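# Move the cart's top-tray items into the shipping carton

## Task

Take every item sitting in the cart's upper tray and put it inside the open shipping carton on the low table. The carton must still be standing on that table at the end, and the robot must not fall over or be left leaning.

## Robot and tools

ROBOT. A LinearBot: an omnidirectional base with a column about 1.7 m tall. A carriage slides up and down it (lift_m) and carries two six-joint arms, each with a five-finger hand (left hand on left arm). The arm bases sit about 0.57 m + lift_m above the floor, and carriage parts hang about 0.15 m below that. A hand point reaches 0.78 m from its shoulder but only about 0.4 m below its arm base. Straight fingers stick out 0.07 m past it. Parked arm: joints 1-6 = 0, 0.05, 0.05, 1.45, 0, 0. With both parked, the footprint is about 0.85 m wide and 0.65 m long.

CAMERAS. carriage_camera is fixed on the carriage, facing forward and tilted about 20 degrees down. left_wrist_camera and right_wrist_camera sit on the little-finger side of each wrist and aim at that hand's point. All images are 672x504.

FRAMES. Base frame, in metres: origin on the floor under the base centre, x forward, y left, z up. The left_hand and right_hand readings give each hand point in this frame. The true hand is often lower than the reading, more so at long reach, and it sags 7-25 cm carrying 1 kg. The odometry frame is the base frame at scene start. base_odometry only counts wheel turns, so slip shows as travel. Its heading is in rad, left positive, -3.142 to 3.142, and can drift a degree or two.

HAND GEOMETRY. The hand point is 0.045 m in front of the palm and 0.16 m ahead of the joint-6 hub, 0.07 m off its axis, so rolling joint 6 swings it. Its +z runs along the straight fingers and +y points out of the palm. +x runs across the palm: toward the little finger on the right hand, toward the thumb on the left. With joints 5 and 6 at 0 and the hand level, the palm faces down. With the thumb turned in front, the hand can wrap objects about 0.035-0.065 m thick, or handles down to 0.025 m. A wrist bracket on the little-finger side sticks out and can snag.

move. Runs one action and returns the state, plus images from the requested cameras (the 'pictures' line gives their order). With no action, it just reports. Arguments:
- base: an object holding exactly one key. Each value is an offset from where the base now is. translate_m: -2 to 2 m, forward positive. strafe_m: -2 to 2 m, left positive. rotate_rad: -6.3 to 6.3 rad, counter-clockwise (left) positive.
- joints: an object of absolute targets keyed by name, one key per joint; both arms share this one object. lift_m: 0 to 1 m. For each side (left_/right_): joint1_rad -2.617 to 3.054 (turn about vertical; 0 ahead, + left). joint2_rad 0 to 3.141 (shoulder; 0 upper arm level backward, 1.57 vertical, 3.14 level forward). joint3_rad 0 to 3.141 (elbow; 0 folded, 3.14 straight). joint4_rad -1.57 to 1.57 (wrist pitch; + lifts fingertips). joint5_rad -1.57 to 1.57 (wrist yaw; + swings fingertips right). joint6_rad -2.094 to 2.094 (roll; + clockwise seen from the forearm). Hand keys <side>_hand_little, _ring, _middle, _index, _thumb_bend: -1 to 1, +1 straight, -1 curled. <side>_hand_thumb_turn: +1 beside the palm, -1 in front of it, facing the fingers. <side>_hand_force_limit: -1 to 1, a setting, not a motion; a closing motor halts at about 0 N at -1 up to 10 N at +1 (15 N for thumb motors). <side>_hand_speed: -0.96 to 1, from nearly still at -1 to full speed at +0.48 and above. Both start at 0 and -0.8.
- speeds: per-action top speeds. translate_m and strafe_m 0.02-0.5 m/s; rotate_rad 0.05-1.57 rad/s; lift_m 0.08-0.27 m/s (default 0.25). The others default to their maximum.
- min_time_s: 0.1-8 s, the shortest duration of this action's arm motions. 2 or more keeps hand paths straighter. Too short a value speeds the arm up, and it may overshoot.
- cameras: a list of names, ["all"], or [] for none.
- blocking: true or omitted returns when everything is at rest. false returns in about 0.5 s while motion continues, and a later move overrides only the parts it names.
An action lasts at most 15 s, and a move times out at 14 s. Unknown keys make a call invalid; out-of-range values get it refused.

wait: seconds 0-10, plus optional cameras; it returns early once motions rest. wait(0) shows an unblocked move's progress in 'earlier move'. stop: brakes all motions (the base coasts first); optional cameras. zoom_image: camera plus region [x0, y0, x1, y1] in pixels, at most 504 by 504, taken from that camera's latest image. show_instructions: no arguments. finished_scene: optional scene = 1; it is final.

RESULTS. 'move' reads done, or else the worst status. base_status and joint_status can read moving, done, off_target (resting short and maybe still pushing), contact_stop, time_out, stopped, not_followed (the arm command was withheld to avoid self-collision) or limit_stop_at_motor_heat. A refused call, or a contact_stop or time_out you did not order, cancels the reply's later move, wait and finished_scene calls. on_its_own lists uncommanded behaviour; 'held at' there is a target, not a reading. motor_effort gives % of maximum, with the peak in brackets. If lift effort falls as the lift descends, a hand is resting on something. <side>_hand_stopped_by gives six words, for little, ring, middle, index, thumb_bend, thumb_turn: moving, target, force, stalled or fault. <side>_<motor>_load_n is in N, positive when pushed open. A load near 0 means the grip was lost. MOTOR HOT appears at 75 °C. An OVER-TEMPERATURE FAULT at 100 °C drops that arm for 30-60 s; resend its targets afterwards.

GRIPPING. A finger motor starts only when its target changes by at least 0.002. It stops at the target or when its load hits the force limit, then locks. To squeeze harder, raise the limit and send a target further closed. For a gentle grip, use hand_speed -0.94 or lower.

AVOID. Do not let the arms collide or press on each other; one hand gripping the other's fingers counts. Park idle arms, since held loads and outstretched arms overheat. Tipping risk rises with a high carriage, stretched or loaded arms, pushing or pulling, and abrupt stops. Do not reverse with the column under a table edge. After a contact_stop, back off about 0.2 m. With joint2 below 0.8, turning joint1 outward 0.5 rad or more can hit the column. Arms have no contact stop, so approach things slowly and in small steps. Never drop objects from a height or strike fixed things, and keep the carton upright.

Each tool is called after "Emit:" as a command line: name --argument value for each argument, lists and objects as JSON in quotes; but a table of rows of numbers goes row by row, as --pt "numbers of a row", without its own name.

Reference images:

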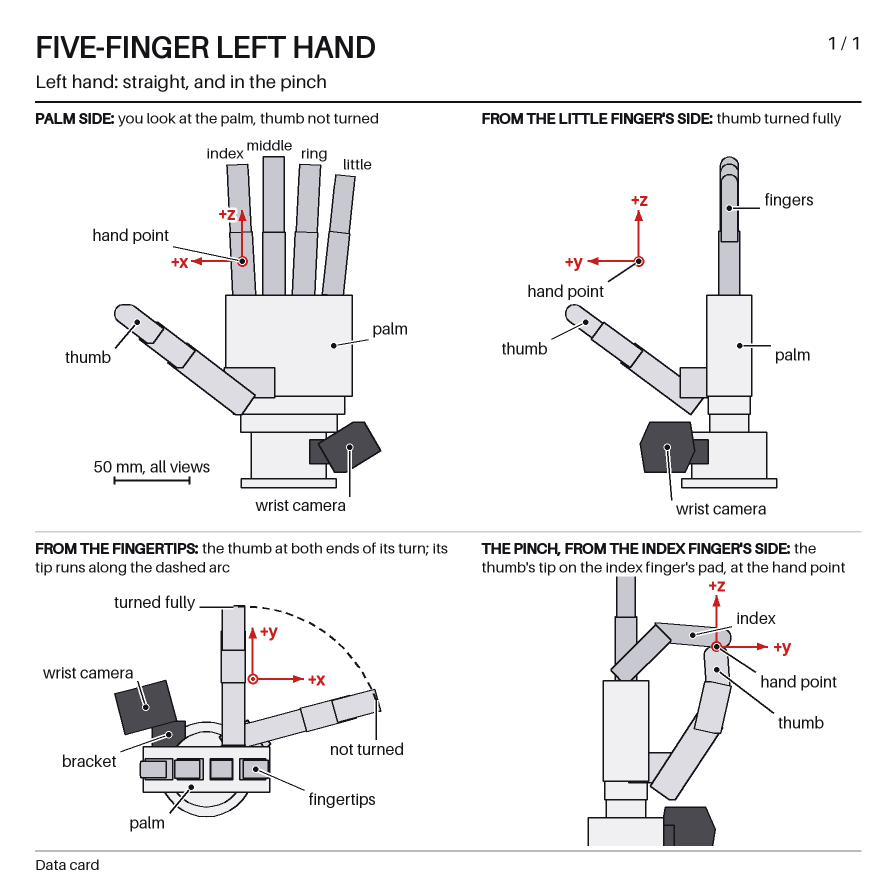

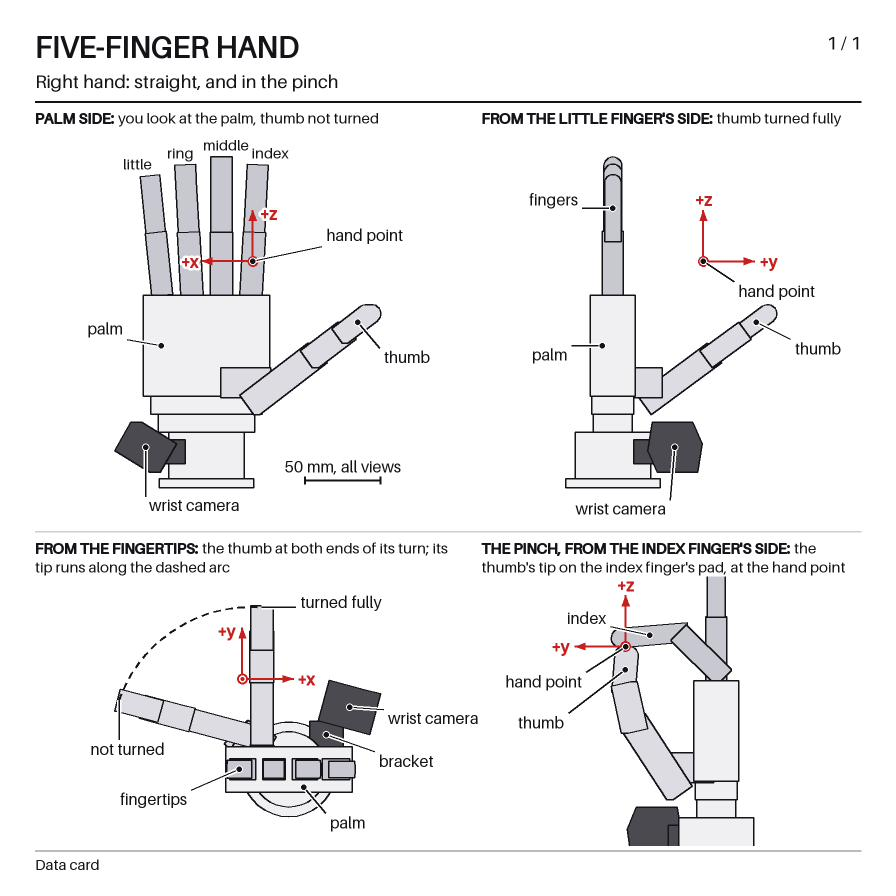

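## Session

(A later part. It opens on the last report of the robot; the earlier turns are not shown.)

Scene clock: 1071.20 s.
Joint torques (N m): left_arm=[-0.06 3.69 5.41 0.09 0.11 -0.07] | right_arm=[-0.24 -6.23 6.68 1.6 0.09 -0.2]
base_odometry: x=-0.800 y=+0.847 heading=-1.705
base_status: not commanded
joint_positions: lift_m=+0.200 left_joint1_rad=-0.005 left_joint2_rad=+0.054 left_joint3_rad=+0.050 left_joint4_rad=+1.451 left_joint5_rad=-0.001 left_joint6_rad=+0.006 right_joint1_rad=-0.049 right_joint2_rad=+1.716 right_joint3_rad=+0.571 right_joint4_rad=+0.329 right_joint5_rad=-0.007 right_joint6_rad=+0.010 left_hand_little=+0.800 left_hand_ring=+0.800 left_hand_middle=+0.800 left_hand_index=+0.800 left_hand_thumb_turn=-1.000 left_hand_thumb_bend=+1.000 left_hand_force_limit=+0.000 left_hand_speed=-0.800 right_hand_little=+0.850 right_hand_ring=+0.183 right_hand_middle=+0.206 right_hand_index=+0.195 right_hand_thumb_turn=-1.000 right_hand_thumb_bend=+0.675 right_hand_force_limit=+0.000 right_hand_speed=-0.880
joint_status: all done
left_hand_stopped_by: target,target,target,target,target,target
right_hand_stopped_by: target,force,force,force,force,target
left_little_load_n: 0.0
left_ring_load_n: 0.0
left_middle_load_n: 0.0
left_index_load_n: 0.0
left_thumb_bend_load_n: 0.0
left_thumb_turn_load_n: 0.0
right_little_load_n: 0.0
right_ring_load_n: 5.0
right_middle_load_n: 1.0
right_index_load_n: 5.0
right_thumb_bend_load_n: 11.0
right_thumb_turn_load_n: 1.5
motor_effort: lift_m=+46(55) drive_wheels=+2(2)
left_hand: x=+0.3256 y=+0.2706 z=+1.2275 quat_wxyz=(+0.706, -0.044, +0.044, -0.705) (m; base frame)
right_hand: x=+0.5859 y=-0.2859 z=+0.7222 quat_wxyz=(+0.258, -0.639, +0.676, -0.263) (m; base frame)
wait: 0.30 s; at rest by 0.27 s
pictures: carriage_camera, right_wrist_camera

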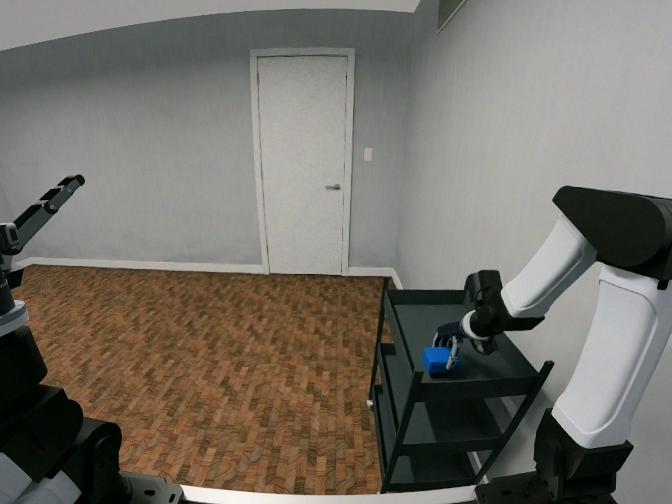

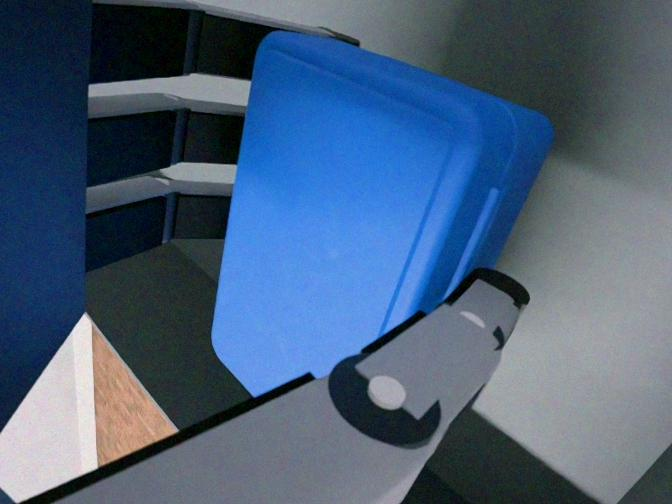

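Emit:
move --joints '{"lift_m": 0.45}' --speeds '{"lift_m": 0.15}'

Emit:
move --base '{"translate_m": -0.35}' --speeds '{"translate_m": 0.2}'

Emit:
wait --seconds 0.3 --cameras '["carriage_camera", "right_wrist_camera"]'

Scene clock: 1082.80 s.
Joint torques (N m): left_arm=[0.17 3.67 5.42 0.08 0.11 -0.1] | right_arm=[-0.2 -6.45 6.69 1.64 0.09 -0.2]
move: done
base_odometry: x=-0.800 y=+0.847 heading=-1.705
base_status: not commanded
joint_positions: lift_m=+0.450 left_joint1_rad=-0.005 left_joint2_rad=+0.054 left_joint3_rad=+0.050 left_joint4_rad=+1.451 left_joint5_rad=-0.001 left_joint6_rad=+0.006 right_joint1_rad=-0.049 right_joint2_rad=+1.718 right_joint3_rad=+0.571 right_joint4_rad=+0.323 right_joint5_rad=-0.007 right_joint6_rad=+0.010 left_hand_little=+0.800 left_hand_ring=+0.800 left_hand_middle=+0.800 left_hand_index=+0.800 left_hand_thumb_turn=-1.000 left_hand_thumb_bend=+1.000 left_hand_force_limit=+0.000 left_hand_speed=-0.800 right_hand_little=+0.850 right_hand_ring=+0.183 right_hand_middle=+0.206 right_hand_index=+0.195 right_hand_thumb_turn=-1.000 right_hand_thumb_bend=+0.675 right_hand_force_limit=+0.000 right_hand_speed=-0.880
joint_status: all done
left_hand_stopped_by: target,target,target,target,target,target
right_hand_stopped_by: target,force,force,force,force,target
left_little_load_n: 0.0
left_ring_load_n: 0.0
left_middle_load_n: 0.0
left_index_load_n: 0.0
left_thumb_bend_load_n: 0.0
left_thumb_turn_load_n: 0.0
right_little_load_n: 0.0
right_ring_load_n: 5.0
right_middle_load_n: 1.5
right_index_load_n: 5.5
right_thumb_bend_load_n: 11.0
right_thumb_turn_load_n: 2.0
motor_effort: lift_m=+46(56) drive_wheels=+2(2)
left_hand: x=+0.3256 y=+0.2706 z=+1.4776 quat_wxyz=(+0.706, -0.044, +0.044, -0.705) (m; base frame)
right_hand: x=+0.5842 y=-0.2858 z=+0.9708 quat_wxyz=(+0.255, -0.639, +0.677, -0.261) (m; base frame)
pictures: none

Scene clock: 1085.63 s.
Joint torques (N m): left_arm=[0.38 3.75 5.3 0.08 0.08 -0.08] | right_arm=[-0.13 -6.34 6.78 1.65 0.06 -0.21]
move: done
base_odometry: x=-0.753 y=+1.194 heading=-1.705
base_status: done
joint_positions: lift_m=+0.450 left_joint1_rad=-0.005 left_joint2_rad=+0.054 left_joint3_rad=+0.050 left_joint4_rad=+1.450 left_joint5_rad=-0.001 left_joint6_rad=+0.006 right_joint1_rad=-0.049 right_joint2_rad=+1.718 right_joint3_rad=+0.571 right_joint4_rad=+0.323 right_joint5_rad=-0.006 right_joint6_rad=+0.010 left_hand_little=+0.800 left_hand_ring=+0.800 left_hand_middle=+0.800 left_hand_index=+0.800 left_hand_thumb_turn=-1.000 left_hand_thumb_bend=+1.000 left_hand_force_limit=+0.000 left_hand_speed=-0.800 right_hand_little=+0.850 right_hand_ring=+0.183 right_hand_middle=+0.206 right_hand_index=+0.195 right_hand_thumb_turn=-1.000 right_hand_thumb_bend=+0.675 right_hand_force_limit=+0.000 right_hand_speed=-0.880
joint_status: not commanded
left_hand_stopped_by: target,target,target,target,target,target
right_hand_stopped_by: target,force,force,force,force,target
left_little_load_n: 0.0
left_ring_load_n: 0.0
left_middle_load_n: 0.0
left_index_load_n: 0.0
left_thumb_bend_load_n: 0.0
left_thumb_turn_load_n: 0.0
right_little_load_n: -0.5
right_ring_load_n: 5.0
right_middle_load_n: 1.5
right_index_load_n: 5.5
right_thumb_bend_load_n: 11.0
right_thumb_turn_load_n: 1.5
motor_effort: lift_m=+45(46) drive_wheels=-1(8)
left_hand: x=+0.3257 y=+0.2706 z=+1.4775 quat_wxyz=(+0.706, -0.044, +0.044, -0.705) (m; base frame)
right_hand: x=+0.5842 y=-0.2861 z=+0.9708 quat_wxyz=(+0.255, -0.639, +0.677, -0.261) (m; base frame)
pictures: none

Scene clock: 1085.93 s.
Joint torques (N m): left_arm=[0.14 3.7 5.19 0.09 0.1 -0.07] | right_arm=[-0.17 -6.31 6.57 1.65 0.1 -0.23]
base_odometry: x=-0.753 y=+1.194 heading=-1.705
base_status: done
joint_positions: lift_m=+0.450 left_joint1_rad=-0.005 left_joint2_rad=+0.054 left_joint3_rad=+0.050 left_joint4_rad=+1.450 left_joint5_rad=-0.001 left_joint6_rad=+0.006 right_joint1_rad=-0.049 right_joint2_rad=+1.718 right_joint3_rad=+0.571 right_joint4_rad=+0.323 right_joint5_rad=-0.006 right_joint6_rad=+0.010 left_hand_little=+0.800 left_hand_ring=+0.800 left_hand_middle=+0.800 left_hand_index=+0.800 left_hand_thumb_turn=-1.000 left_hand_thumb_bend=+1.000 left_hand_force_limit=+0.000 left_hand_speed=-0.800 right_hand_little=+0.850 right_hand_ring=+0.183 right_hand_middle=+0.206 right_hand_index=+0.195 right_hand_thumb_turn=-1.000 right_hand_thumb_bend=+0.675 right_hand_force_limit=+0.000 right_hand_speed=-0.880
joint_status: not commanded
left_hand_stopped_by: target,target,target,target,target,target
right_hand_stopped_by: target,force,force,force,force,target
left_little_load_n: 0.0
left_ring_load_n: 0.0
left_middle_load_n: 0.0
left_index_load_n: 0.0
left_thumb_bend_load_n: 0.0
left_thumb_turn_load_n: 0.0
right_little_load_n: 0.0
right_ring_load_n: 5.0
right_middle_load_n: 1.5
right_index_load_n: 5.5
right_thumb_bend_load_n: 11.0
right_thumb_turn_load_n: 1.5
motor_effort: lift_m=+46(46) drive_wheels=+0(8)
left_hand: x=+0.3257 y=+0.2706 z=+1.4775 quat_wxyz=(+0.706, -0.044, +0.044, -0.705) (m; base frame)
right_hand: x=+0.5842 y=-0.2861 z=+0.9708 quat_wxyz=(+0.255, -0.639, +0.677, -0.261) (m; base frame)
wait: 0.30 s; at rest by 0.27 s
pictures: carriage_camera, right_wrist_camera

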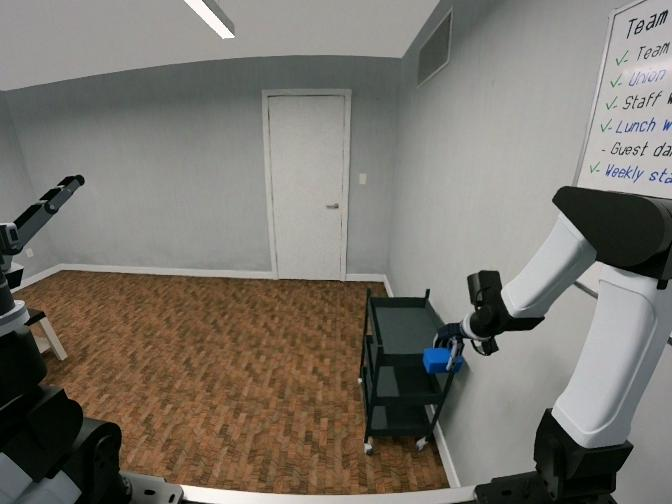

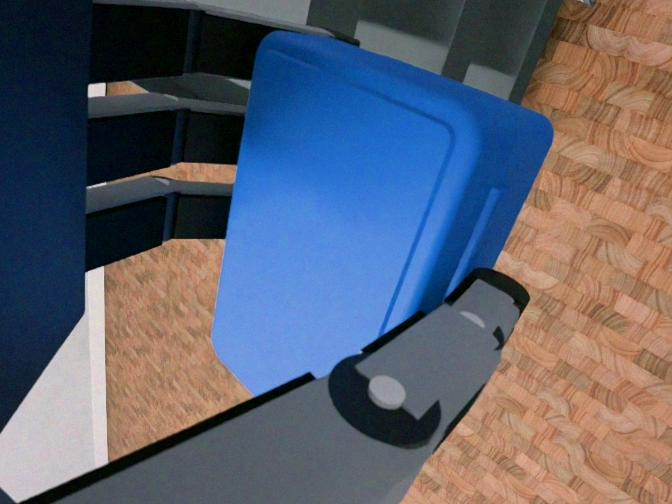

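Emit:
move --base '{"rotate_rad": 1.705}' --speeds '{"rotate_rad": 0.6}'

Emit:
move --base '{"translate_m": 1.0}' --speeds '{"translate_m": 0.3}'

Emit:
move --base '{"strafe_m": -0.82}' --speeds '{"strafe_m": 0.25}'

Emit:
wait --seconds 0.3 --cameras '["carriage_camera", "right_wrist_camera"]'

Scene clock: 1094.43 s.
Joint torques (N m): left_arm=[0.18 3.66 5.29 0.1 0.12 -0.07] | right_arm=[-0.14 -6.37 6.61 1.66 0.05 -0.2]
move: done
base_odometry: x=-0.753 y=+1.194 heading=+0.000
base_status: done
joint_positions: lift_m=+0.450 left_joint1_rad=-0.005 left_joint2_rad=+0.054 left_joint3_rad=+0.050 left_joint4_rad=+1.450 left_joint5_rad=-0.001 left_joint6_rad=+0.006 right_joint1_rad=-0.050 right_joint2_rad=+1.718 right_joint3_rad=+0.571 right_joint4_rad=+0.323 right_joint5_rad=-0.003 right_joint6_rad=+0.010 left_hand_little=+0.800 left_hand_ring=+0.800 left_hand_middle=+0.800 left_hand_index=+0.800 left_hand_thumb_turn=-1.000 left_hand_thumb_bend=+1.000 left_hand_force_limit=+0.000 left_hand_speed=-0.800 right_hand_little=+0.850 right_hand_ring=+0.183 right_hand_middle=+0.206 right_hand_index=+0.195 right_hand_thumb_turn=-1.000 right_hand_thumb_bend=+0.675 right_hand_force_limit=+0.000 right_hand_speed=-0.880
joint_status: not commanded
left_hand_stopped_by: target,target,target,target,target,target
right_hand_stopped_by: target,force,force,force,force,target
left_little_load_n: 0.0
left_ring_load_n: 0.0
left_middle_load_n: 0.0
left_index_load_n: 0.0
left_thumb_bend_load_n: 0.0
left_thumb_turn_load_n: 0.0
right_little_load_n: 0.0
right_ring_load_n: 5.0
right_middle_load_n: 1.5
right_index_load_n: 5.5
right_thumb_bend_load_n: 11.0
right_thumb_turn_load_n: 2.0
motor_effort: lift_m=+46(46) drive_wheels=+2(8)
left_hand: x=+0.3257 y=+0.2706 z=+1.4775 quat_wxyz=(+0.706, -0.044, +0.044, -0.705) (m; base frame)
right_hand: x=+0.5843 y=-0.2868 z=+0.9707 quat_wxyz=(+0.254, -0.639, +0.677, -0.262) (m; base frame)
pictures: none

Scene clock: 1099.27 s.
Joint torques (N m): left_arm=[0.14 3.74 5.27 0.11 0.11 -0.06] | right_arm=[-0.13 -6.35 6.68 1.66 0.04 -0.2]
move: done
base_odometry: x=+0.247 y=+1.195 heading=+0.001
base_status: done
joint_positions: lift_m=+0.450 left_joint1_rad=-0.005 left_joint2_rad=+0.054 left_joint3_rad=+0.050 left_joint4_rad=+1.450 left_joint5_rad=-0.001 left_joint6_rad=+0.006 right_joint1_rad=-0.050 right_joint2_rad=+1.718 right_joint3_rad=+0.571 right_joint4_rad=+0.323 right_joint5_rad=-0.003 right_joint6_rad=+0.010 left_hand_little=+0.800 left_hand_ring=+0.800 left_hand_middle=+0.800 left_hand_index=+0.800 left_hand_thumb_turn=-1.000 left_hand_thumb_bend=+1.000 left_hand_force_limit=+0.000 left_hand_speed=-0.800 right_hand_little=+0.850 right_hand_ring=+0.183 right_hand_middle=+0.206 right_hand_index=+0.195 right_hand_thumb_turn=-1.000 right_hand_thumb_bend=+0.675 right_hand_force_limit=+0.000 right_hand_speed=-0.880
joint_status: not commanded
left_hand_stopped_by: target,target,target,target,target,target
right_hand_stopped_by: target,force,force,force,force,target
left_little_load_n: 0.0
left_ring_load_n: 0.0
left_middle_load_n: 0.0
left_index_load_n: 0.0
left_thumb_bend_load_n: 0.0
left_thumb_turn_load_n: 0.0
right_little_load_n: 0.0
right_ring_load_n: 5.0
right_middle_load_n: 1.5
right_index_load_n: 5.5
right_thumb_bend_load_n: 11.0
right_thumb_turn_load_n: 1.5
motor_effort: lift_m=+46(46) drive_wheels=-3(11)
left_hand: x=+0.3259 y=+0.2706 z=+1.4775 quat_wxyz=(+0.706, -0.045, +0.044, -0.705) (m; base frame)
right_hand: x=+0.5843 y=-0.2868 z=+0.9707 quat_wxyz=(+0.254, -0.639, +0.677, -0.262) (m; base frame)
pictures: none

Scene clock: 1103.83 s.
Joint torques (N m): left_arm=[0.17 3.51 5.42 0.11 0.04 -0.08] | right_arm=[-0.06 -6.34 6.67 1.65 0.04 -0.2]
move: done
base_odometry: x=+0.248 y=+0.375 heading=+0.001
base_status: done
joint_positions: lift_m=+0.450 left_joint1_rad=-0.005 left_joint2_rad=+0.054 left_joint3_rad=+0.050 left_joint4_rad=+1.450 left_joint5_rad=-0.001 left_joint6_rad=+0.006 right_joint1_rad=-0.051 right_joint2_rad=+1.718 right_joint3_rad=+0.571 right_joint4_rad=+0.323 right_joint5_rad=-0.002 right_joint6_rad=+0.010 left_hand_little=+0.800 left_hand_ring=+0.800 left_hand_middle=+0.800 left_hand_index=+0.800 left_hand_thumb_turn=-1.000 left_hand_thumb_bend=+1.000 left_hand_force_limit=+0.000 left_hand_speed=-0.800 right_hand_little=+0.850 right_hand_ring=+0.183 right_hand_middle=+0.206 right_hand_index=+0.195 right_hand_thumb_turn=-1.000 right_hand_thumb_bend=+0.675 right_hand_force_limit=+0.000 right_hand_speed=-0.880
joint_status: not commanded
left_hand_stopped_by: target,target,target,target,target,target
right_hand_stopped_by: target,force,force,force,force,target
left_little_load_n: 0.0
left_ring_load_n: 0.0
left_middle_load_n: 0.0
left_index_load_n: 0.0
left_thumb_bend_load_n: 0.0
left_thumb_turn_load_n: 0.0
right_little_load_n: 0.0
right_ring_load_n: 5.0
right_middle_load_n: 1.5
right_index_load_n: 5.5
right_thumb_bend_load_n: 11.0
right_thumb_turn_load_n: 2.0
motor_effort: lift_m=+45(46) drive_wheels=-1(7)
left_hand: x=+0.3259 y=+0.2706 z=+1.4775 quat_wxyz=(+0.706, -0.045, +0.044, -0.705) (m; base frame)
right_hand: x=+0.5843 y=-0.2872 z=+0.9707 quat_wxyz=(+0.253, -0.638, +0.678, -0.262) (m; base frame)
pictures: none

Scene clock: 1104.13 s.
Joint torques (N m): left_arm=[0.21 3.71 5.26 0.08 0.14 -0.1] | right_arm=[-0.06 -6.38 6.69 1.64 0.04 -0.2]
base_odometry: x=+0.248 y=+0.375 heading=+0.001
base_status: done
joint_positions: lift_m=+0.450 left_joint1_rad=-0.005 left_joint2_rad=+0.054 left_joint3_rad=+0.050 left_joint4_rad=+1.450 left_joint5_rad=-0.001 left_joint6_rad=+0.006 right_joint1_rad=-0.051 right_joint2_rad=+1.718 right_joint3_rad=+0.571 right_joint4_rad=+0.323 right_joint5_rad=-0.002 right_joint6_rad=+0.010 left_hand_little=+0.800 left_hand_ring=+0.800 left_hand_middle=+0.800 left_hand_index=+0.800 left_hand_thumb_turn=-1.000 left_hand_thumb_bend=+1.000 left_hand_force_limit=+0.000 left_hand_speed=-0.800 right_hand_little=+0.850 right_hand_ring=+0.183 right_hand_middle=+0.206 right_hand_index=+0.195 right_hand_thumb_turn=-1.000 right_hand_thumb_bend=+0.675 right_hand_force_limit=+0.000 right_hand_speed=-0.880
joint_status: not commanded
left_hand_stopped_by: target,target,target,target,target,target
right_hand_stopped_by: target,force,force,force,force,target
left_little_load_n: 0.0
left_ring_load_n: 0.0
left_middle_load_n: 0.0
left_index_load_n: 0.0
left_thumb_bend_load_n: 0.0
left_thumb_turn_load_n: 0.0
right_little_load_n: 0.0
right_ring_load_n: 5.0
right_middle_load_n: 1.5
right_index_load_n: 5.5
right_thumb_bend_load_n: 11.5
right_thumb_turn_load_n: 2.0
motor_effort: lift_m=+46(46) drive_wheels=-1(7)
left_hand: x=+0.3259 y=+0.2706 z=+1.4775 quat_wxyz=(+0.706, -0.045, +0.044, -0.705) (m; base frame)
right_hand: x=+0.5843 y=-0.2872 z=+0.9707 quat_wxyz=(+0.253, -0.638, +0.678, -0.262) (m; base frame)
wait: 0.30 s; at rest by 0.27 s
pictures: carriage_camera, right_wrist_camera

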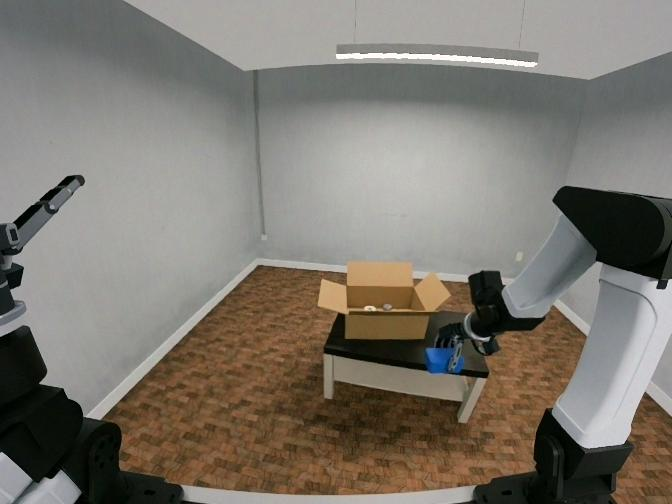

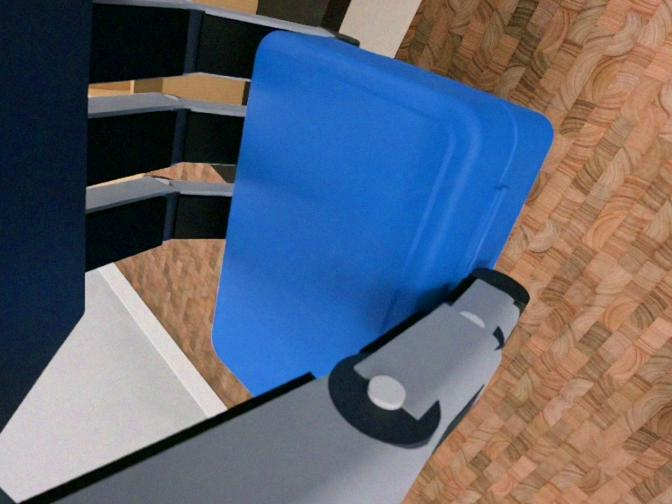

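Emit:
move --base '{"rotate_rad": -0.076}' --speeds '{"rotate_rad": 0.3}'

Emit:
move --base '{"translate_m": 0.5}' --speeds '{"translate_m": 0.25}'

Emit:
wait --seconds 0.3 --cameras '["carriage_camera"]'

Emit:
zoom_image --camera "carriage_camera" --region '[280, 230, 500, 410]'

Scene clock: 1157.57 s.
Joint torques (N m): left_arm=[0.14 3.84 5.39 0.1 0.11 -0.1] | right_arm=[0.03 -6.38 6.6 1.64 0.05 -0.21]
move: done
base_odometry: x=+0.248 y=+0.375 heading=-0.075
base_status: done
joint_positions: lift_m=+0.450 left_joint1_rad=-0.005 left_joint2_rad=+0.054 left_joint3_rad=+0.050 left_joint4_rad=+1.449 left_joint5_rad=-0.001 left_joint6_rad=+0.006 right_joint1_rad=-0.051 right_joint2_rad=+1.718 right_joint3_rad=+0.571 right_joint4_rad=+0.323 right_joint5_rad=-0.001 right_joint6_rad=+0.010 left_hand_little=+0.800 left_hand_ring=+0.800 left_hand_middle=+0.800 left_hand_index=+0.800 left_hand_thumb_turn=-1.000 left_hand_thumb_bend=+1.000 left_hand_force_limit=+0.000 left_hand_speed=-0.800 right_hand_little=+0.850 right_hand_ring=+0.183 right_hand_middle=+0.206 right_hand_index=+0.195 right_hand_thumb_turn=-1.000 right_hand_thumb_bend=+0.675 right_hand_force_limit=+0.000 right_hand_speed=-0.880
joint_status: not commanded
left_hand_stopped_by: target,target,target,target,target,target
right_hand_stopped_by: target,force,force,force,force,target
left_little_load_n: -0.5
left_ring_load_n: 0.0
left_middle_load_n: 0.5
left_index_load_n: 0.0
left_thumb_bend_load_n: 0.0
left_thumb_turn_load_n: 0.0
right_little_load_n: 0.0
right_ring_load_n: 5.0
right_middle_load_n: 1.5
right_index_load_n: 5.5
right_thumb_bend_load_n: 11.0
right_thumb_turn_load_n: 2.0
motor_effort: lift_m=+46(46) drive_wheels=-1(6)
left_hand: x=+0.3260 y=+0.2706 z=+1.4774 quat_wxyz=(+0.706, -0.045, +0.044, -0.705) (m; base frame)
right_hand: x=+0.5843 y=-0.2878 z=+0.9707 quat_wxyz=(+0.253, -0.638, +0.678, -0.263) (m; base frame)
pictures: none

Scene clock: 1160.97 s.
Joint torques (N m): left_arm=[0.17 3.89 5.44 0.15 0.07 -0.04] | right_arm=[0.03 -6.48 6.74 1.65 0.03 -0.23]
move: done
base_odometry: x=+0.746 y=+0.337 heading=-0.075
base_status: done
joint_positions: lift_m=+0.450 left_joint1_rad=-0.005 left_joint2_rad=+0.054 left_joint3_rad=+0.050 left_joint4_rad=+1.448 left_joint5_rad=-0.001 left_joint6_rad=+0.006 right_joint1_rad=-0.051 right_joint2_rad=+1.718 right_joint3_rad=+0.571 right_joint4_rad=+0.323 right_joint5_rad=-0.001 right_joint6_rad=+0.010 left_hand_little=+0.800 left_hand_ring=+0.800 left_hand_middle=+0.800 left_hand_index=+0.800 left_hand_thumb_turn=-1.000 left_hand_thumb_bend=+1.000 left_hand_force_limit=+0.000 left_hand_speed=-0.800 right_hand_little=+0.850 right_hand_ring=+0.183 right_hand_middle=+0.206 right_hand_index=+0.195 right_hand_thumb_turn=-1.000 right_hand_thumb_bend=+0.675 right_hand_force_limit=+0.000 right_hand_speed=-0.880
joint_status: not commanded
left_hand_stopped_by: target,target,target,target,target,target
right_hand_stopped_by: target,force,force,force,force,target
left_little_load_n: 0.0
left_ring_load_n: 0.0
left_middle_load_n: 0.0
left_index_load_n: 0.0
left_thumb_bend_load_n: 0.0
left_thumb_turn_load_n: 0.0
right_little_load_n: 0.0
right_ring_load_n: 5.0
right_middle_load_n: 1.5
right_index_load_n: 5.0
right_thumb_bend_load_n: 11.0
right_thumb_turn_load_n: 1.5
motor_effort: lift_m=+46(46) drive_wheels=-2(8)
left_hand: x=+0.3262 y=+0.2706 z=+1.4774 quat_wxyz=(+0.706, -0.045, +0.045, -0.705) (m; base frame)
right_hand: x=+0.5843 y=-0.2878 z=+0.9707 quat_wxyz=(+0.253, -0.638, +0.678, -0.263) (m; base frame)
pictures: none

Scene clock: 1161.27 s.
Joint torques (N m): left_arm=[0.03 3.86 5.08 0.11 0.11 -0.15] | right_arm=[-0.01 -6.42 6.68 1.66 0.05 -0.22]
base_odometry: x=+0.746 y=+0.337 heading=-0.075
base_status: done
joint_positions: lift_m=+0.450 left_joint1_rad=-0.005 left_joint2_rad=+0.054 left_joint3_rad=+0.050 left_joint4_rad=+1.448 left_joint5_rad=-0.001 left_joint6_rad=+0.006 right_joint1_rad=-0.051 right_joint2_rad=+1.718 right_joint3_rad=+0.571 right_joint4_rad=+0.323 right_joint5_rad=-0.001 right_joint6_rad=+0.010 left_hand_little=+0.800 left_hand_ring=+0.800 left_hand_middle=+0.800 left_hand_index=+0.800 left_hand_thumb_turn=-1.000 left_hand_thumb_bend=+1.000 left_hand_force_limit=+0.000 left_hand_speed=-0.800 right_hand_little=+0.850 right_hand_ring=+0.183 right_hand_middle=+0.206 right_hand_index=+0.195 right_hand_thumb_turn=-1.000 right_hand_thumb_bend=+0.675 right_hand_force_limit=+0.000 right_hand_speed=-0.880
joint_status: not commanded
left_hand_stopped_by: target,target,target,target,target,target
right_hand_stopped_by: target,force,force,force,force,target
left_little_load_n: 0.0
left_ring_load_n: 0.0
left_middle_load_n: 0.0
left_index_load_n: 0.0
left_thumb_bend_load_n: 0.0
left_thumb_turn_load_n: 0.0
right_little_load_n: 0.0
right_ring_load_n: 5.0
right_middle_load_n: 1.5
right_index_load_n: 5.5
right_thumb_bend_load_n: 11.0
right_thumb_turn_load_n: 1.5
motor_effort: lift_m=+45(46) drive_wheels=-2(8)
left_hand: x=+0.3262 y=+0.2706 z=+1.4774 quat_wxyz=(+0.706, -0.045, +0.045, -0.705) (m; base frame)
right_hand: x=+0.5843 y=-0.2878 z=+0.9707 quat_wxyz=(+0.253, -0.638, +0.678, -0.263) (m; base frame)
wait: 0.30 s; at rest by 0.27 s
pictures: carriage_camera

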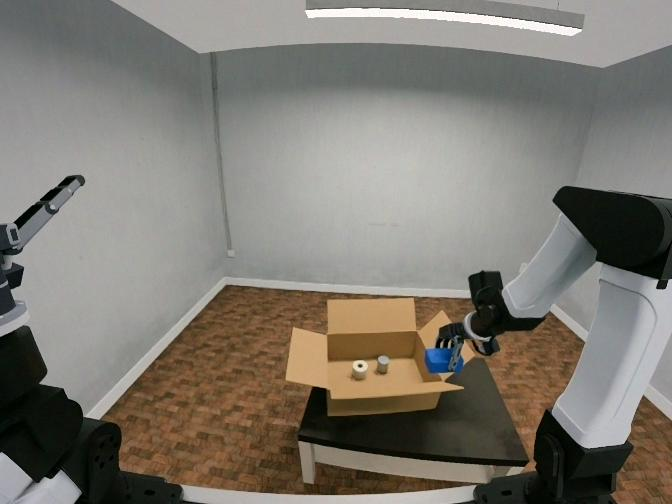

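Scaled by 2.291 from the camera's 672x504 image, which has a finer 960x720 frame.

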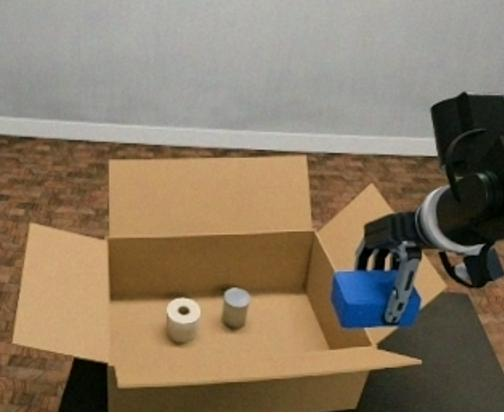

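Emit:
move --joints '{"right_joint1_rad": -0.05, "right_joint2_rad": 2.562, "right_joint3_rad": 1.266, "right_joint4_rad": 0.487}' --min_time_s 3

Emit:
move --base '{"strafe_m": -0.04}' --speeds '{"strafe_m": 0.1}'

Emit:
move --base '{"translate_m": 0.27}' --speeds '{"translate_m": 0.12}'

Emit:
wait --seconds 0.3 --cameras '["carriage_camera", "right_wrist_camera"]'

Emit:
zoom_image --camera "carriage_camera" --region '[280, 270, 520, 490]'

Scene clock: 1206.57 s.
Joint torques (N m): left_arm=[0.16 3.67 5.3 0.12 0.14 -0.14] | right_arm=[-0.01 -11.04 7.06 1.82 0.02 -0.23]
move: done
base_odometry: x=+0.746 y=+0.337 heading=-0.075
base_status: not commanded
joint_positions: lift_m=+0.450 left_joint1_rad=-0.005 left_joint2_rad=+0.054 left_joint3_rad=+0.050 left_joint4_rad=+1.448 left_joint5_rad=-0.001 left_joint6_rad=+0.006 right_joint1_rad=-0.051 right_joint2_rad=+2.547 right_joint3_rad=+1.248 right_joint4_rad=+0.467 right_joint5_rad=-0.001 right_joint6_rad=+0.010 left_hand_little=+0.800 left_hand_ring=+0.800 left_hand_middle=+0.800 left_hand_index=+0.800 left_hand_thumb_turn=-1.000 left_hand_thumb_bend=+1.000 left_hand_force_limit=+0.000 left_hand_speed=-0.800 right_hand_little=+0.850 right_hand_ring=+0.183 right_hand_middle=+0.206 right_hand_index=+0.195 right_hand_thumb_turn=-1.000 right_hand_thumb_bend=+0.675 right_hand_force_limit=+0.000 right_hand_speed=-0.880
joint_status: all done
left_hand_stopped_by: target,target,target,target,target,target
right_hand_stopped_by: target,force,force,force,force,target
left_little_load_n: 0.0
left_ring_load_n: 0.0
left_middle_load_n: 0.0
left_index_load_n: 0.0
left_thumb_bend_load_n: 0.0
left_thumb_turn_load_n: 0.0
right_little_load_n: 0.0
right_ring_load_n: 5.0
right_middle_load_n: 1.5
right_index_load_n: 5.5
right_thumb_bend_load_n: 11.0
right_thumb_turn_load_n: 2.0
motor_effort: lift_m=+46(46) drive_wheels=-2(2)
left_hand: x=+0.3262 y=+0.2706 z=+1.4774 quat_wxyz=(+0.706, -0.045, +0.045, -0.705) (m; base frame)
right_hand: x=+0.7302 y=-0.2953 z=+0.8350 quat_wxyz=(+0.250, -0.639, +0.679, -0.260) (m; base frame)
pictures: none

Scene clock: 1207.77 s.
Joint torques (N m): left_arm=[0.06 3.52 5.42 0.16 0.08 -0.12] | right_arm=[0.17 -11.03 7.01 1.84 0.02 -0.21]
move: done
base_odometry: x=+0.744 y=+0.297 heading=-0.075
base_status: done
joint_positions: lift_m=+0.450 left_joint1_rad=-0.005 left_joint2_rad=+0.054 left_joint3_rad=+0.050 left_joint4_rad=+1.448 left_joint5_rad=-0.001 left_joint6_rad=+0.006 right_joint1_rad=-0.053 right_joint2_rad=+2.547 right_joint3_rad=+1.248 right_joint4_rad=+0.470 right_joint5_rad=+0.000 right_joint6_rad=+0.010 left_hand_little=+0.800 left_hand_ring=+0.800 left_hand_middle=+0.800 left_hand_index=+0.800 left_hand_thumb_turn=-1.000 left_hand_thumb_bend=+1.000 left_hand_force_limit=+0.000 left_hand_speed=-0.800 right_hand_little=+0.850 right_hand_ring=+0.183 right_hand_middle=+0.206 right_hand_index=+0.195 right_hand_thumb_turn=-1.000 right_hand_thumb_bend=+0.675 right_hand_force_limit=+0.000 right_hand_speed=-0.880
joint_status: not commanded
left_hand_stopped_by: target,target,target,target,target,target
right_hand_stopped_by: target,force,force,force,force,target
left_little_load_n: 0.0
left_ring_load_n: 0.0
left_middle_load_n: 0.0
left_index_load_n: 0.0
left_thumb_bend_load_n: 0.0
left_thumb_turn_load_n: 0.0
right_little_load_n: 0.0
right_ring_load_n: 5.0
right_middle_load_n: 1.5
right_index_load_n: 5.5
right_thumb_bend_load_n: 11.0
right_thumb_turn_load_n: 2.0
motor_effort: lift_m=+46(46) drive_wheels=+1(7)
left_hand: x=+0.3262 y=+0.2706 z=+1.4774 quat_wxyz=(+0.706, -0.045, +0.045, -0.705) (m; base frame)
right_hand: x=+0.7308 y=-0.2962 z=+0.8353 quat_wxyz=(+0.251, -0.638, +0.680, -0.261) (m; base frame)
pictures: none

Scene clock: 1210.80 s.
Joint torques (N m): left_arm=[0.06 3.69 5.15 0.13 0.06 -0.1] | right_arm=[0.14 -11.04 7.01 1.8 0.02 -0.22]
move: done
base_odometry: x=+1.013 y=+0.276 heading=-0.076
base_status: done
joint_positions: lift_m=+0.450 left_joint1_rad=-0.005 left_joint2_rad=+0.054 left_joint3_rad=+0.050 left_joint4_rad=+1.448 left_joint5_rad=-0.001 left_joint6_rad=+0.006 right_joint1_rad=-0.053 right_joint2_rad=+2.547 right_joint3_rad=+1.248 right_joint4_rad=+0.471 right_joint5_rad=+0.000 right_joint6_rad=+0.010 left_hand_little=+0.800 left_hand_ring=+0.800 left_hand_middle=+0.800 left_hand_index=+0.800 left_hand_thumb_turn=-1.000 left_hand_thumb_bend=+1.000 left_hand_force_limit=+0.000 left_hand_speed=-0.800 right_hand_little=+0.850 right_hand_ring=+0.183 right_hand_middle=+0.206 right_hand_index=+0.195 right_hand_thumb_turn=-1.000 right_hand_thumb_bend=+0.675 right_hand_force_limit=+0.000 right_hand_speed=-0.880
joint_status: not commanded
left_hand_stopped_by: target,target,target,target,target,target
right_hand_stopped_by: target,force,force,force,force,target
left_little_load_n: 0.0
left_ring_load_n: 0.0
left_middle_load_n: 0.0
left_index_load_n: 0.0
left_thumb_bend_load_n: 0.0
left_thumb_turn_load_n: 0.0
right_little_load_n: 0.0
right_ring_load_n: 5.0
right_middle_load_n: 1.5
right_index_load_n: 5.5
right_thumb_bend_load_n: 11.0
right_thumb_turn_load_n: 2.0
motor_effort: lift_m=+46(46) drive_wheels=-3(6)
left_hand: x=+0.3262 y=+0.2706 z=+1.4774 quat_wxyz=(+0.706, -0.045, +0.045, -0.705) (m; base frame)
right_hand: x=+0.7311 y=-0.2962 z=+0.8355 quat_wxyz=(+0.251, -0.638, +0.679, -0.262) (m; base frame)
pictures: none

Scene clock: 1211.10 s.
Joint torques (N m): left_arm=[0.1 3.81 5.44 0.12 0.07 -0.14] | right_arm=[0.09 -11.12 7.1 1.82 0.01 -0.22]
base_odometry: x=+1.013 y=+0.276 heading=-0.076
base_status: done
joint_positions: lift_m=+0.450 left_joint1_rad=-0.005 left_joint2_rad=+0.054 left_joint3_rad=+0.050 left_joint4_rad=+1.448 left_joint5_rad=-0.001 left_joint6_rad=+0.006 right_joint1_rad=-0.053 right_joint2_rad=+2.547 right_joint3_rad=+1.248 right_joint4_rad=+0.471 right_joint5_rad=+0.000 right_joint6_rad=+0.010 left_hand_little=+0.800 left_hand_ring=+0.800 left_hand_middle=+0.800 left_hand_index=+0.800 left_hand_thumb_turn=-1.000 left_hand_thumb_bend=+1.000 left_hand_force_limit=+0.000 left_hand_speed=-0.800 right_hand_little=+0.850 right_hand_ring=+0.183 right_hand_middle=+0.206 right_hand_index=+0.195 right_hand_thumb_turn=-1.000 right_hand_thumb_bend=+0.675 right_hand_force_limit=+0.000 right_hand_speed=-0.880
joint_status: not commanded
left_hand_stopped_by: target,target,target,target,target,target
right_hand_stopped_by: target,force,force,force,force,target
left_little_load_n: 0.0
left_ring_load_n: 0.0
left_middle_load_n: 0.0
left_index_load_n: 0.0
left_thumb_bend_load_n: 0.0
left_thumb_turn_load_n: 0.0
right_little_load_n: 0.0
right_ring_load_n: 5.0
right_middle_load_n: 1.5
right_index_load_n: 5.5
right_thumb_bend_load_n: 11.0
right_thumb_turn_load_n: 1.5
motor_effort: lift_m=+45(46) drive_wheels=-2(6)
left_hand: x=+0.3262 y=+0.2706 z=+1.4774 quat_wxyz=(+0.706, -0.045, +0.045, -0.705) (m; base frame)
right_hand: x=+0.7311 y=-0.2962 z=+0.8355 quat_wxyz=(+0.251, -0.638, +0.679, -0.262) (m; base frame)
wait: 0.30 s; at rest by 0.27 s
pictures: carriage_camera, right_wrist_camera

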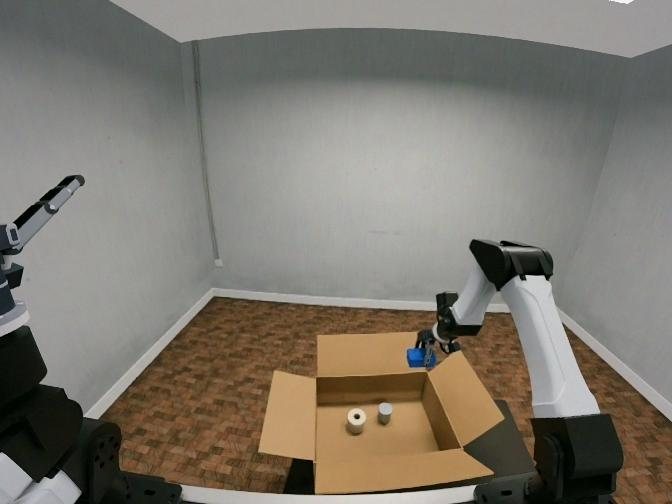

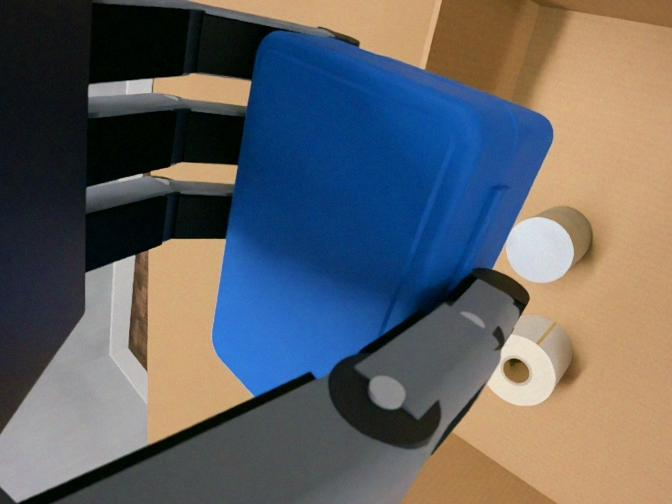

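Scaled by 2.100 from the camera's 672x504 image, which has a finer 960x720 frame.

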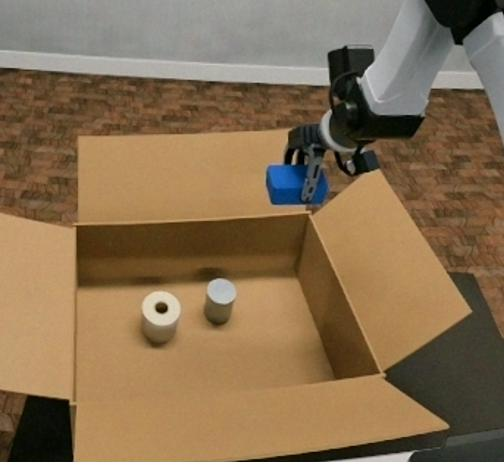

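Emit:
move --base '{"strafe_m": 0.033}' --speeds '{"strafe_m": 0.1}'

Emit:
move --base '{"translate_m": -0.028}' --speeds '{"translate_m": 0.1}'

Emit:
move --joints '{"lift_m": 0.25}' --speeds '{"lift_m": 0.12}'

Emit:
wait --seconds 0.3 --cameras '["carriage_camera", "right_wrist_camera"]'

Emit:
zoom_image --camera "carriage_camera" --region '[280, 270, 520, 490]'

Scene clock: 1258.73 s.
Joint torques (N m): left_arm=[0.1 3.78 5.48 0.1 0.05 -0.15] | right_arm=[-0.49 -10.99 7.09 1.78 0.03 -0.2]
move: done
base_odometry: x=+1.015 y=+0.309 heading=-0.076
base_status: done
joint_positions: lift_m=+0.450 left_joint1_rad=-0.005 left_joint2_rad=+0.054 left_joint3_rad=+0.050 left_joint4_rad=+1.448 left_joint5_rad=-0.002 left_joint6_rad=+0.006 right_joint1_rad=-0.049 right_joint2_rad=+2.547 right_joint3_rad=+1.248 right_joint4_rad=+0.472 right_joint5_rad=+0.000 right_joint6_rad=+0.010 left_hand_little=+0.800 left_hand_ring=+0.800 left_hand_middle=+0.800 left_hand_index=+0.800 left_hand_thumb_turn=-1.000 left_hand_thumb_bend=+1.000 left_hand_force_limit=+0.000 left_hand_speed=-0.800 right_hand_little=+0.850 right_hand_ring=+0.183 right_hand_middle=+0.206 right_hand_index=+0.195 right_hand_thumb_turn=-1.000 right_hand_thumb_bend=+0.675 right_hand_force_limit=+0.000 right_hand_speed=-0.880
joint_status: not commanded
left_hand_stopped_by: target,target,target,target,target,target
right_hand_stopped_by: target,force,force,force,force,target
left_little_load_n: 0.0
left_ring_load_n: 0.0
left_middle_load_n: 0.0
left_index_load_n: 0.0
left_thumb_bend_load_n: 0.0
left_thumb_turn_load_n: 0.0
right_little_load_n: 0.0
right_ring_load_n: 5.0
right_middle_load_n: 1.0
right_index_load_n: 5.5
right_thumb_bend_load_n: 11.0
right_thumb_turn_load_n: 1.5
motor_effort: lift_m=+45(46) drive_wheels=+2(7)
left_hand: x=+0.3262 y=+0.2707 z=+1.4774 quat_wxyz=(+0.706, -0.045, +0.045, -0.705) (m; base frame)
right_hand: x=+0.7312 y=-0.2941 z=+0.8356 quat_wxyz=(+0.252, -0.639, +0.678, -0.262) (m; base frame)
pictures: none

Scene clock: 1259.70 s.
Joint torques (N m): left_arm=[0.25 3.77 5.56 0.1 0.1 -0.12] | right_arm=[-0.31 -11.25 6.91 1.8 0.03 -0.22]
move: done
base_odometry: x=+0.988 y=+0.311 heading=-0.076
base_status: done
joint_positions: lift_m=+0.450 left_joint1_rad=-0.005 left_joint2_rad=+0.054 left_joint3_rad=+0.050 left_joint4_rad=+1.451 left_joint5_rad=-0.002 left_joint6_rad=+0.006 right_joint1_rad=-0.049 right_joint2_rad=+2.548 right_joint3_rad=+1.250 right_joint4_rad=+0.473 right_joint5_rad=+0.000 right_joint6_rad=+0.010 left_hand_little=+0.800 left_hand_ring=+0.800 left_hand_middle=+0.800 left_hand_index=+0.800 left_hand_thumb_turn=-1.000 left_hand_thumb_bend=+1.000 left_hand_force_limit=+0.000 left_hand_speed=-0.800 right_hand_little=+0.850 right_hand_ring=+0.183 right_hand_middle=+0.206 right_hand_index=+0.195 right_hand_thumb_turn=-1.000 right_hand_thumb_bend=+0.675 right_hand_force_limit=+0.000 right_hand_speed=-0.880
joint_status: not commanded
left_hand_stopped_by: target,target,target,target,target,target
right_hand_stopped_by: target,force,force,force,force,target
left_little_load_n: 0.0
left_ring_load_n: 0.0
left_middle_load_n: 0.0
left_index_load_n: 0.0
left_thumb_bend_load_n: 0.0
left_thumb_turn_load_n: 0.0
right_little_load_n: 0.0
right_ring_load_n: 5.0
right_middle_load_n: 1.5
right_index_load_n: 5.5
right_thumb_bend_load_n: 11.0
right_thumb_turn_load_n: 2.0
motor_effort: lift_m=+45(46) drive_wheels=+0(5)
left_hand: x=+0.3255 y=+0.2707 z=+1.4776 quat_wxyz=(+0.706, -0.044, +0.044, -0.705) (m; base frame)
right_hand: x=+0.7322 y=-0.2942 z=+0.8358 quat_wxyz=(+0.252, -0.639, +0.678, -0.262) (m; base frame)
pictures: none

Scene clock: 1261.77 s.
Joint torques (N m): left_arm=[0.38 3.85 5.39 0.08 0.14 -0.16] | right_arm=[-0.23 -12.12 6.37 1.75 0.03 -0.21]
move: done
base_odometry: x=+0.988 y=+0.311 heading=-0.076
base_status: not commanded
joint_positions: lift_m=+0.250 left_joint1_rad=-0.005 left_joint2_rad=+0.054 left_joint3_rad=+0.049 left_joint4_rad=+1.450 left_joint5_rad=-0.002 left_joint6_rad=+0.006 right_joint1_rad=-0.049 right_joint2_rad=+2.558 right_joint3_rad=+1.254 right_joint4_rad=+0.479 right_joint5_rad=+0.000 right_joint6_rad=+0.010 left_hand_little=+0.800 left_hand_ring=+0.800 left_hand_middle=+0.800 left_hand_index=+0.800 left_hand_thumb_turn=-1.000 left_hand_thumb_bend=+1.000 left_hand_force_limit=+0.000 left_hand_speed=-0.800 right_hand_little=+0.850 right_hand_ring=+0.183 right_hand_middle=+0.206 right_hand_index=+0.195 right_hand_thumb_turn=-1.000 right_hand_thumb_bend=+0.675 right_hand_force_limit=+0.000 right_hand_speed=-0.880
joint_status: all done
left_hand_stopped_by: target,target,target,target,target,target
right_hand_stopped_by: target,force,force,force,force,target
left_little_load_n: 0.0
left_ring_load_n: 0.0
left_middle_load_n: 0.0
left_index_load_n: 0.0
left_thumb_bend_load_n: 0.0
left_thumb_turn_load_n: 0.5
right_little_load_n: 0.0
right_ring_load_n: 5.0
right_middle_load_n: 1.5
right_index_load_n: 5.5
right_thumb_bend_load_n: 11.5
right_thumb_turn_load_n: 1.5
motor_effort: lift_m=+45(45) drive_wheels=+0(1)
left_hand: x=+0.3258 y=+0.2707 z=+1.2775 quat_wxyz=(+0.706, -0.045, +0.044, -0.705) (m; base frame)
right_hand: x=+0.7325 y=-0.2942 z=+0.6333 quat_wxyz=(+0.253, -0.639, +0.678, -0.263) (m; base frame)
pictures: none

Scene clock: 1262.07 s.
Joint torques (N m): left_arm=[0.06 3.66 5.49 0.14 0.09 -0.08] | right_arm=[-0.21 -12.04 6.56 1.74 0.02 -0.22]
base_odometry: x=+0.988 y=+0.311 heading=-0.076
base_status: not commanded
joint_positions: lift_m=+0.250 left_joint1_rad=-0.005 left_joint2_rad=+0.054 left_joint3_rad=+0.049 left_joint4_rad=+1.450 left_joint5_rad=-0.002 left_joint6_rad=+0.006 right_joint1_rad=-0.049 right_joint2_rad=+2.558 right_joint3_rad=+1.254 right_joint4_rad=+0.479 right_joint5_rad=+0.000 right_joint6_rad=+0.010 left_hand_little=+0.800 left_hand_ring=+0.800 left_hand_middle=+0.800 left_hand_index=+0.800 left_hand_thumb_turn=-1.000 left_hand_thumb_bend=+1.000 left_hand_force_limit=+0.000 left_hand_speed=-0.800 right_hand_little=+0.850 right_hand_ring=+0.183 right_hand_middle=+0.206 right_hand_index=+0.195 right_hand_thumb_turn=-1.000 right_hand_thumb_bend=+0.675 right_hand_force_limit=+0.000 right_hand_speed=-0.880
joint_status: all done
left_hand_stopped_by: target,target,target,target,target,target
right_hand_stopped_by: target,force,force,force,force,target
left_little_load_n: 0.0
left_ring_load_n: 0.0
left_middle_load_n: 0.0
left_index_load_n: 0.0
left_thumb_bend_load_n: 0.0
left_thumb_turn_load_n: 0.0
right_little_load_n: 0.0
right_ring_load_n: 5.0
right_middle_load_n: 1.5
right_index_load_n: 5.5
right_thumb_bend_load_n: 11.0
right_thumb_turn_load_n: 1.5
motor_effort: lift_m=+45(45) drive_wheels=+0(1)
left_hand: x=+0.3258 y=+0.2707 z=+1.2775 quat_wxyz=(+0.706, -0.045, +0.044, -0.705) (m; base frame)
right_hand: x=+0.7325 y=-0.2942 z=+0.6333 quat_wxyz=(+0.253, -0.639, +0.678, -0.263) (m; base frame)
wait: 0.30 s; at rest by 0.27 s
pictures: carriage_camera, right_wrist_camera

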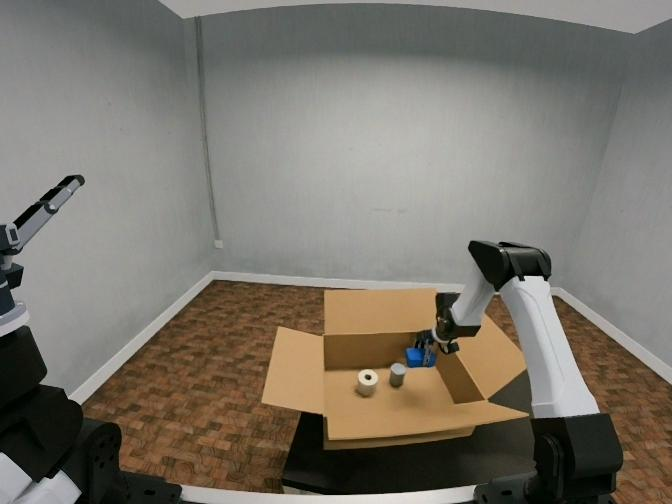

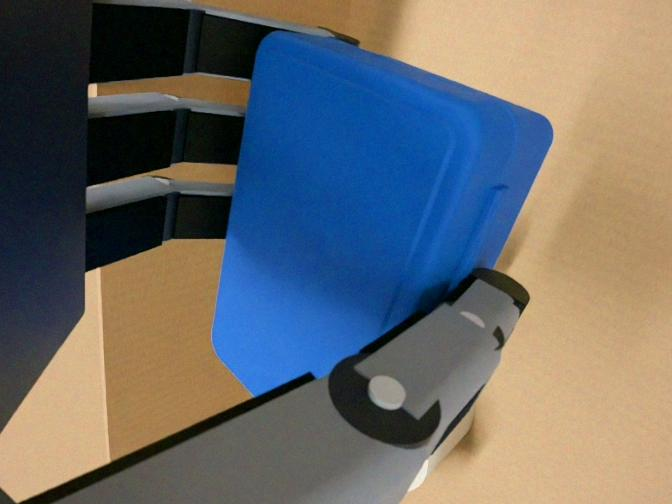

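Scaled by 2.100 from the camera's 672x504 image, which has a finer 960x720 frame.

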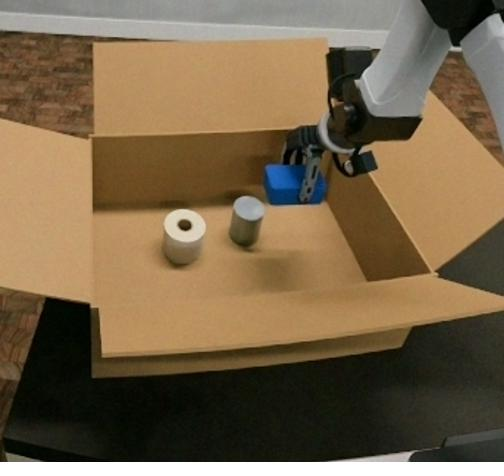

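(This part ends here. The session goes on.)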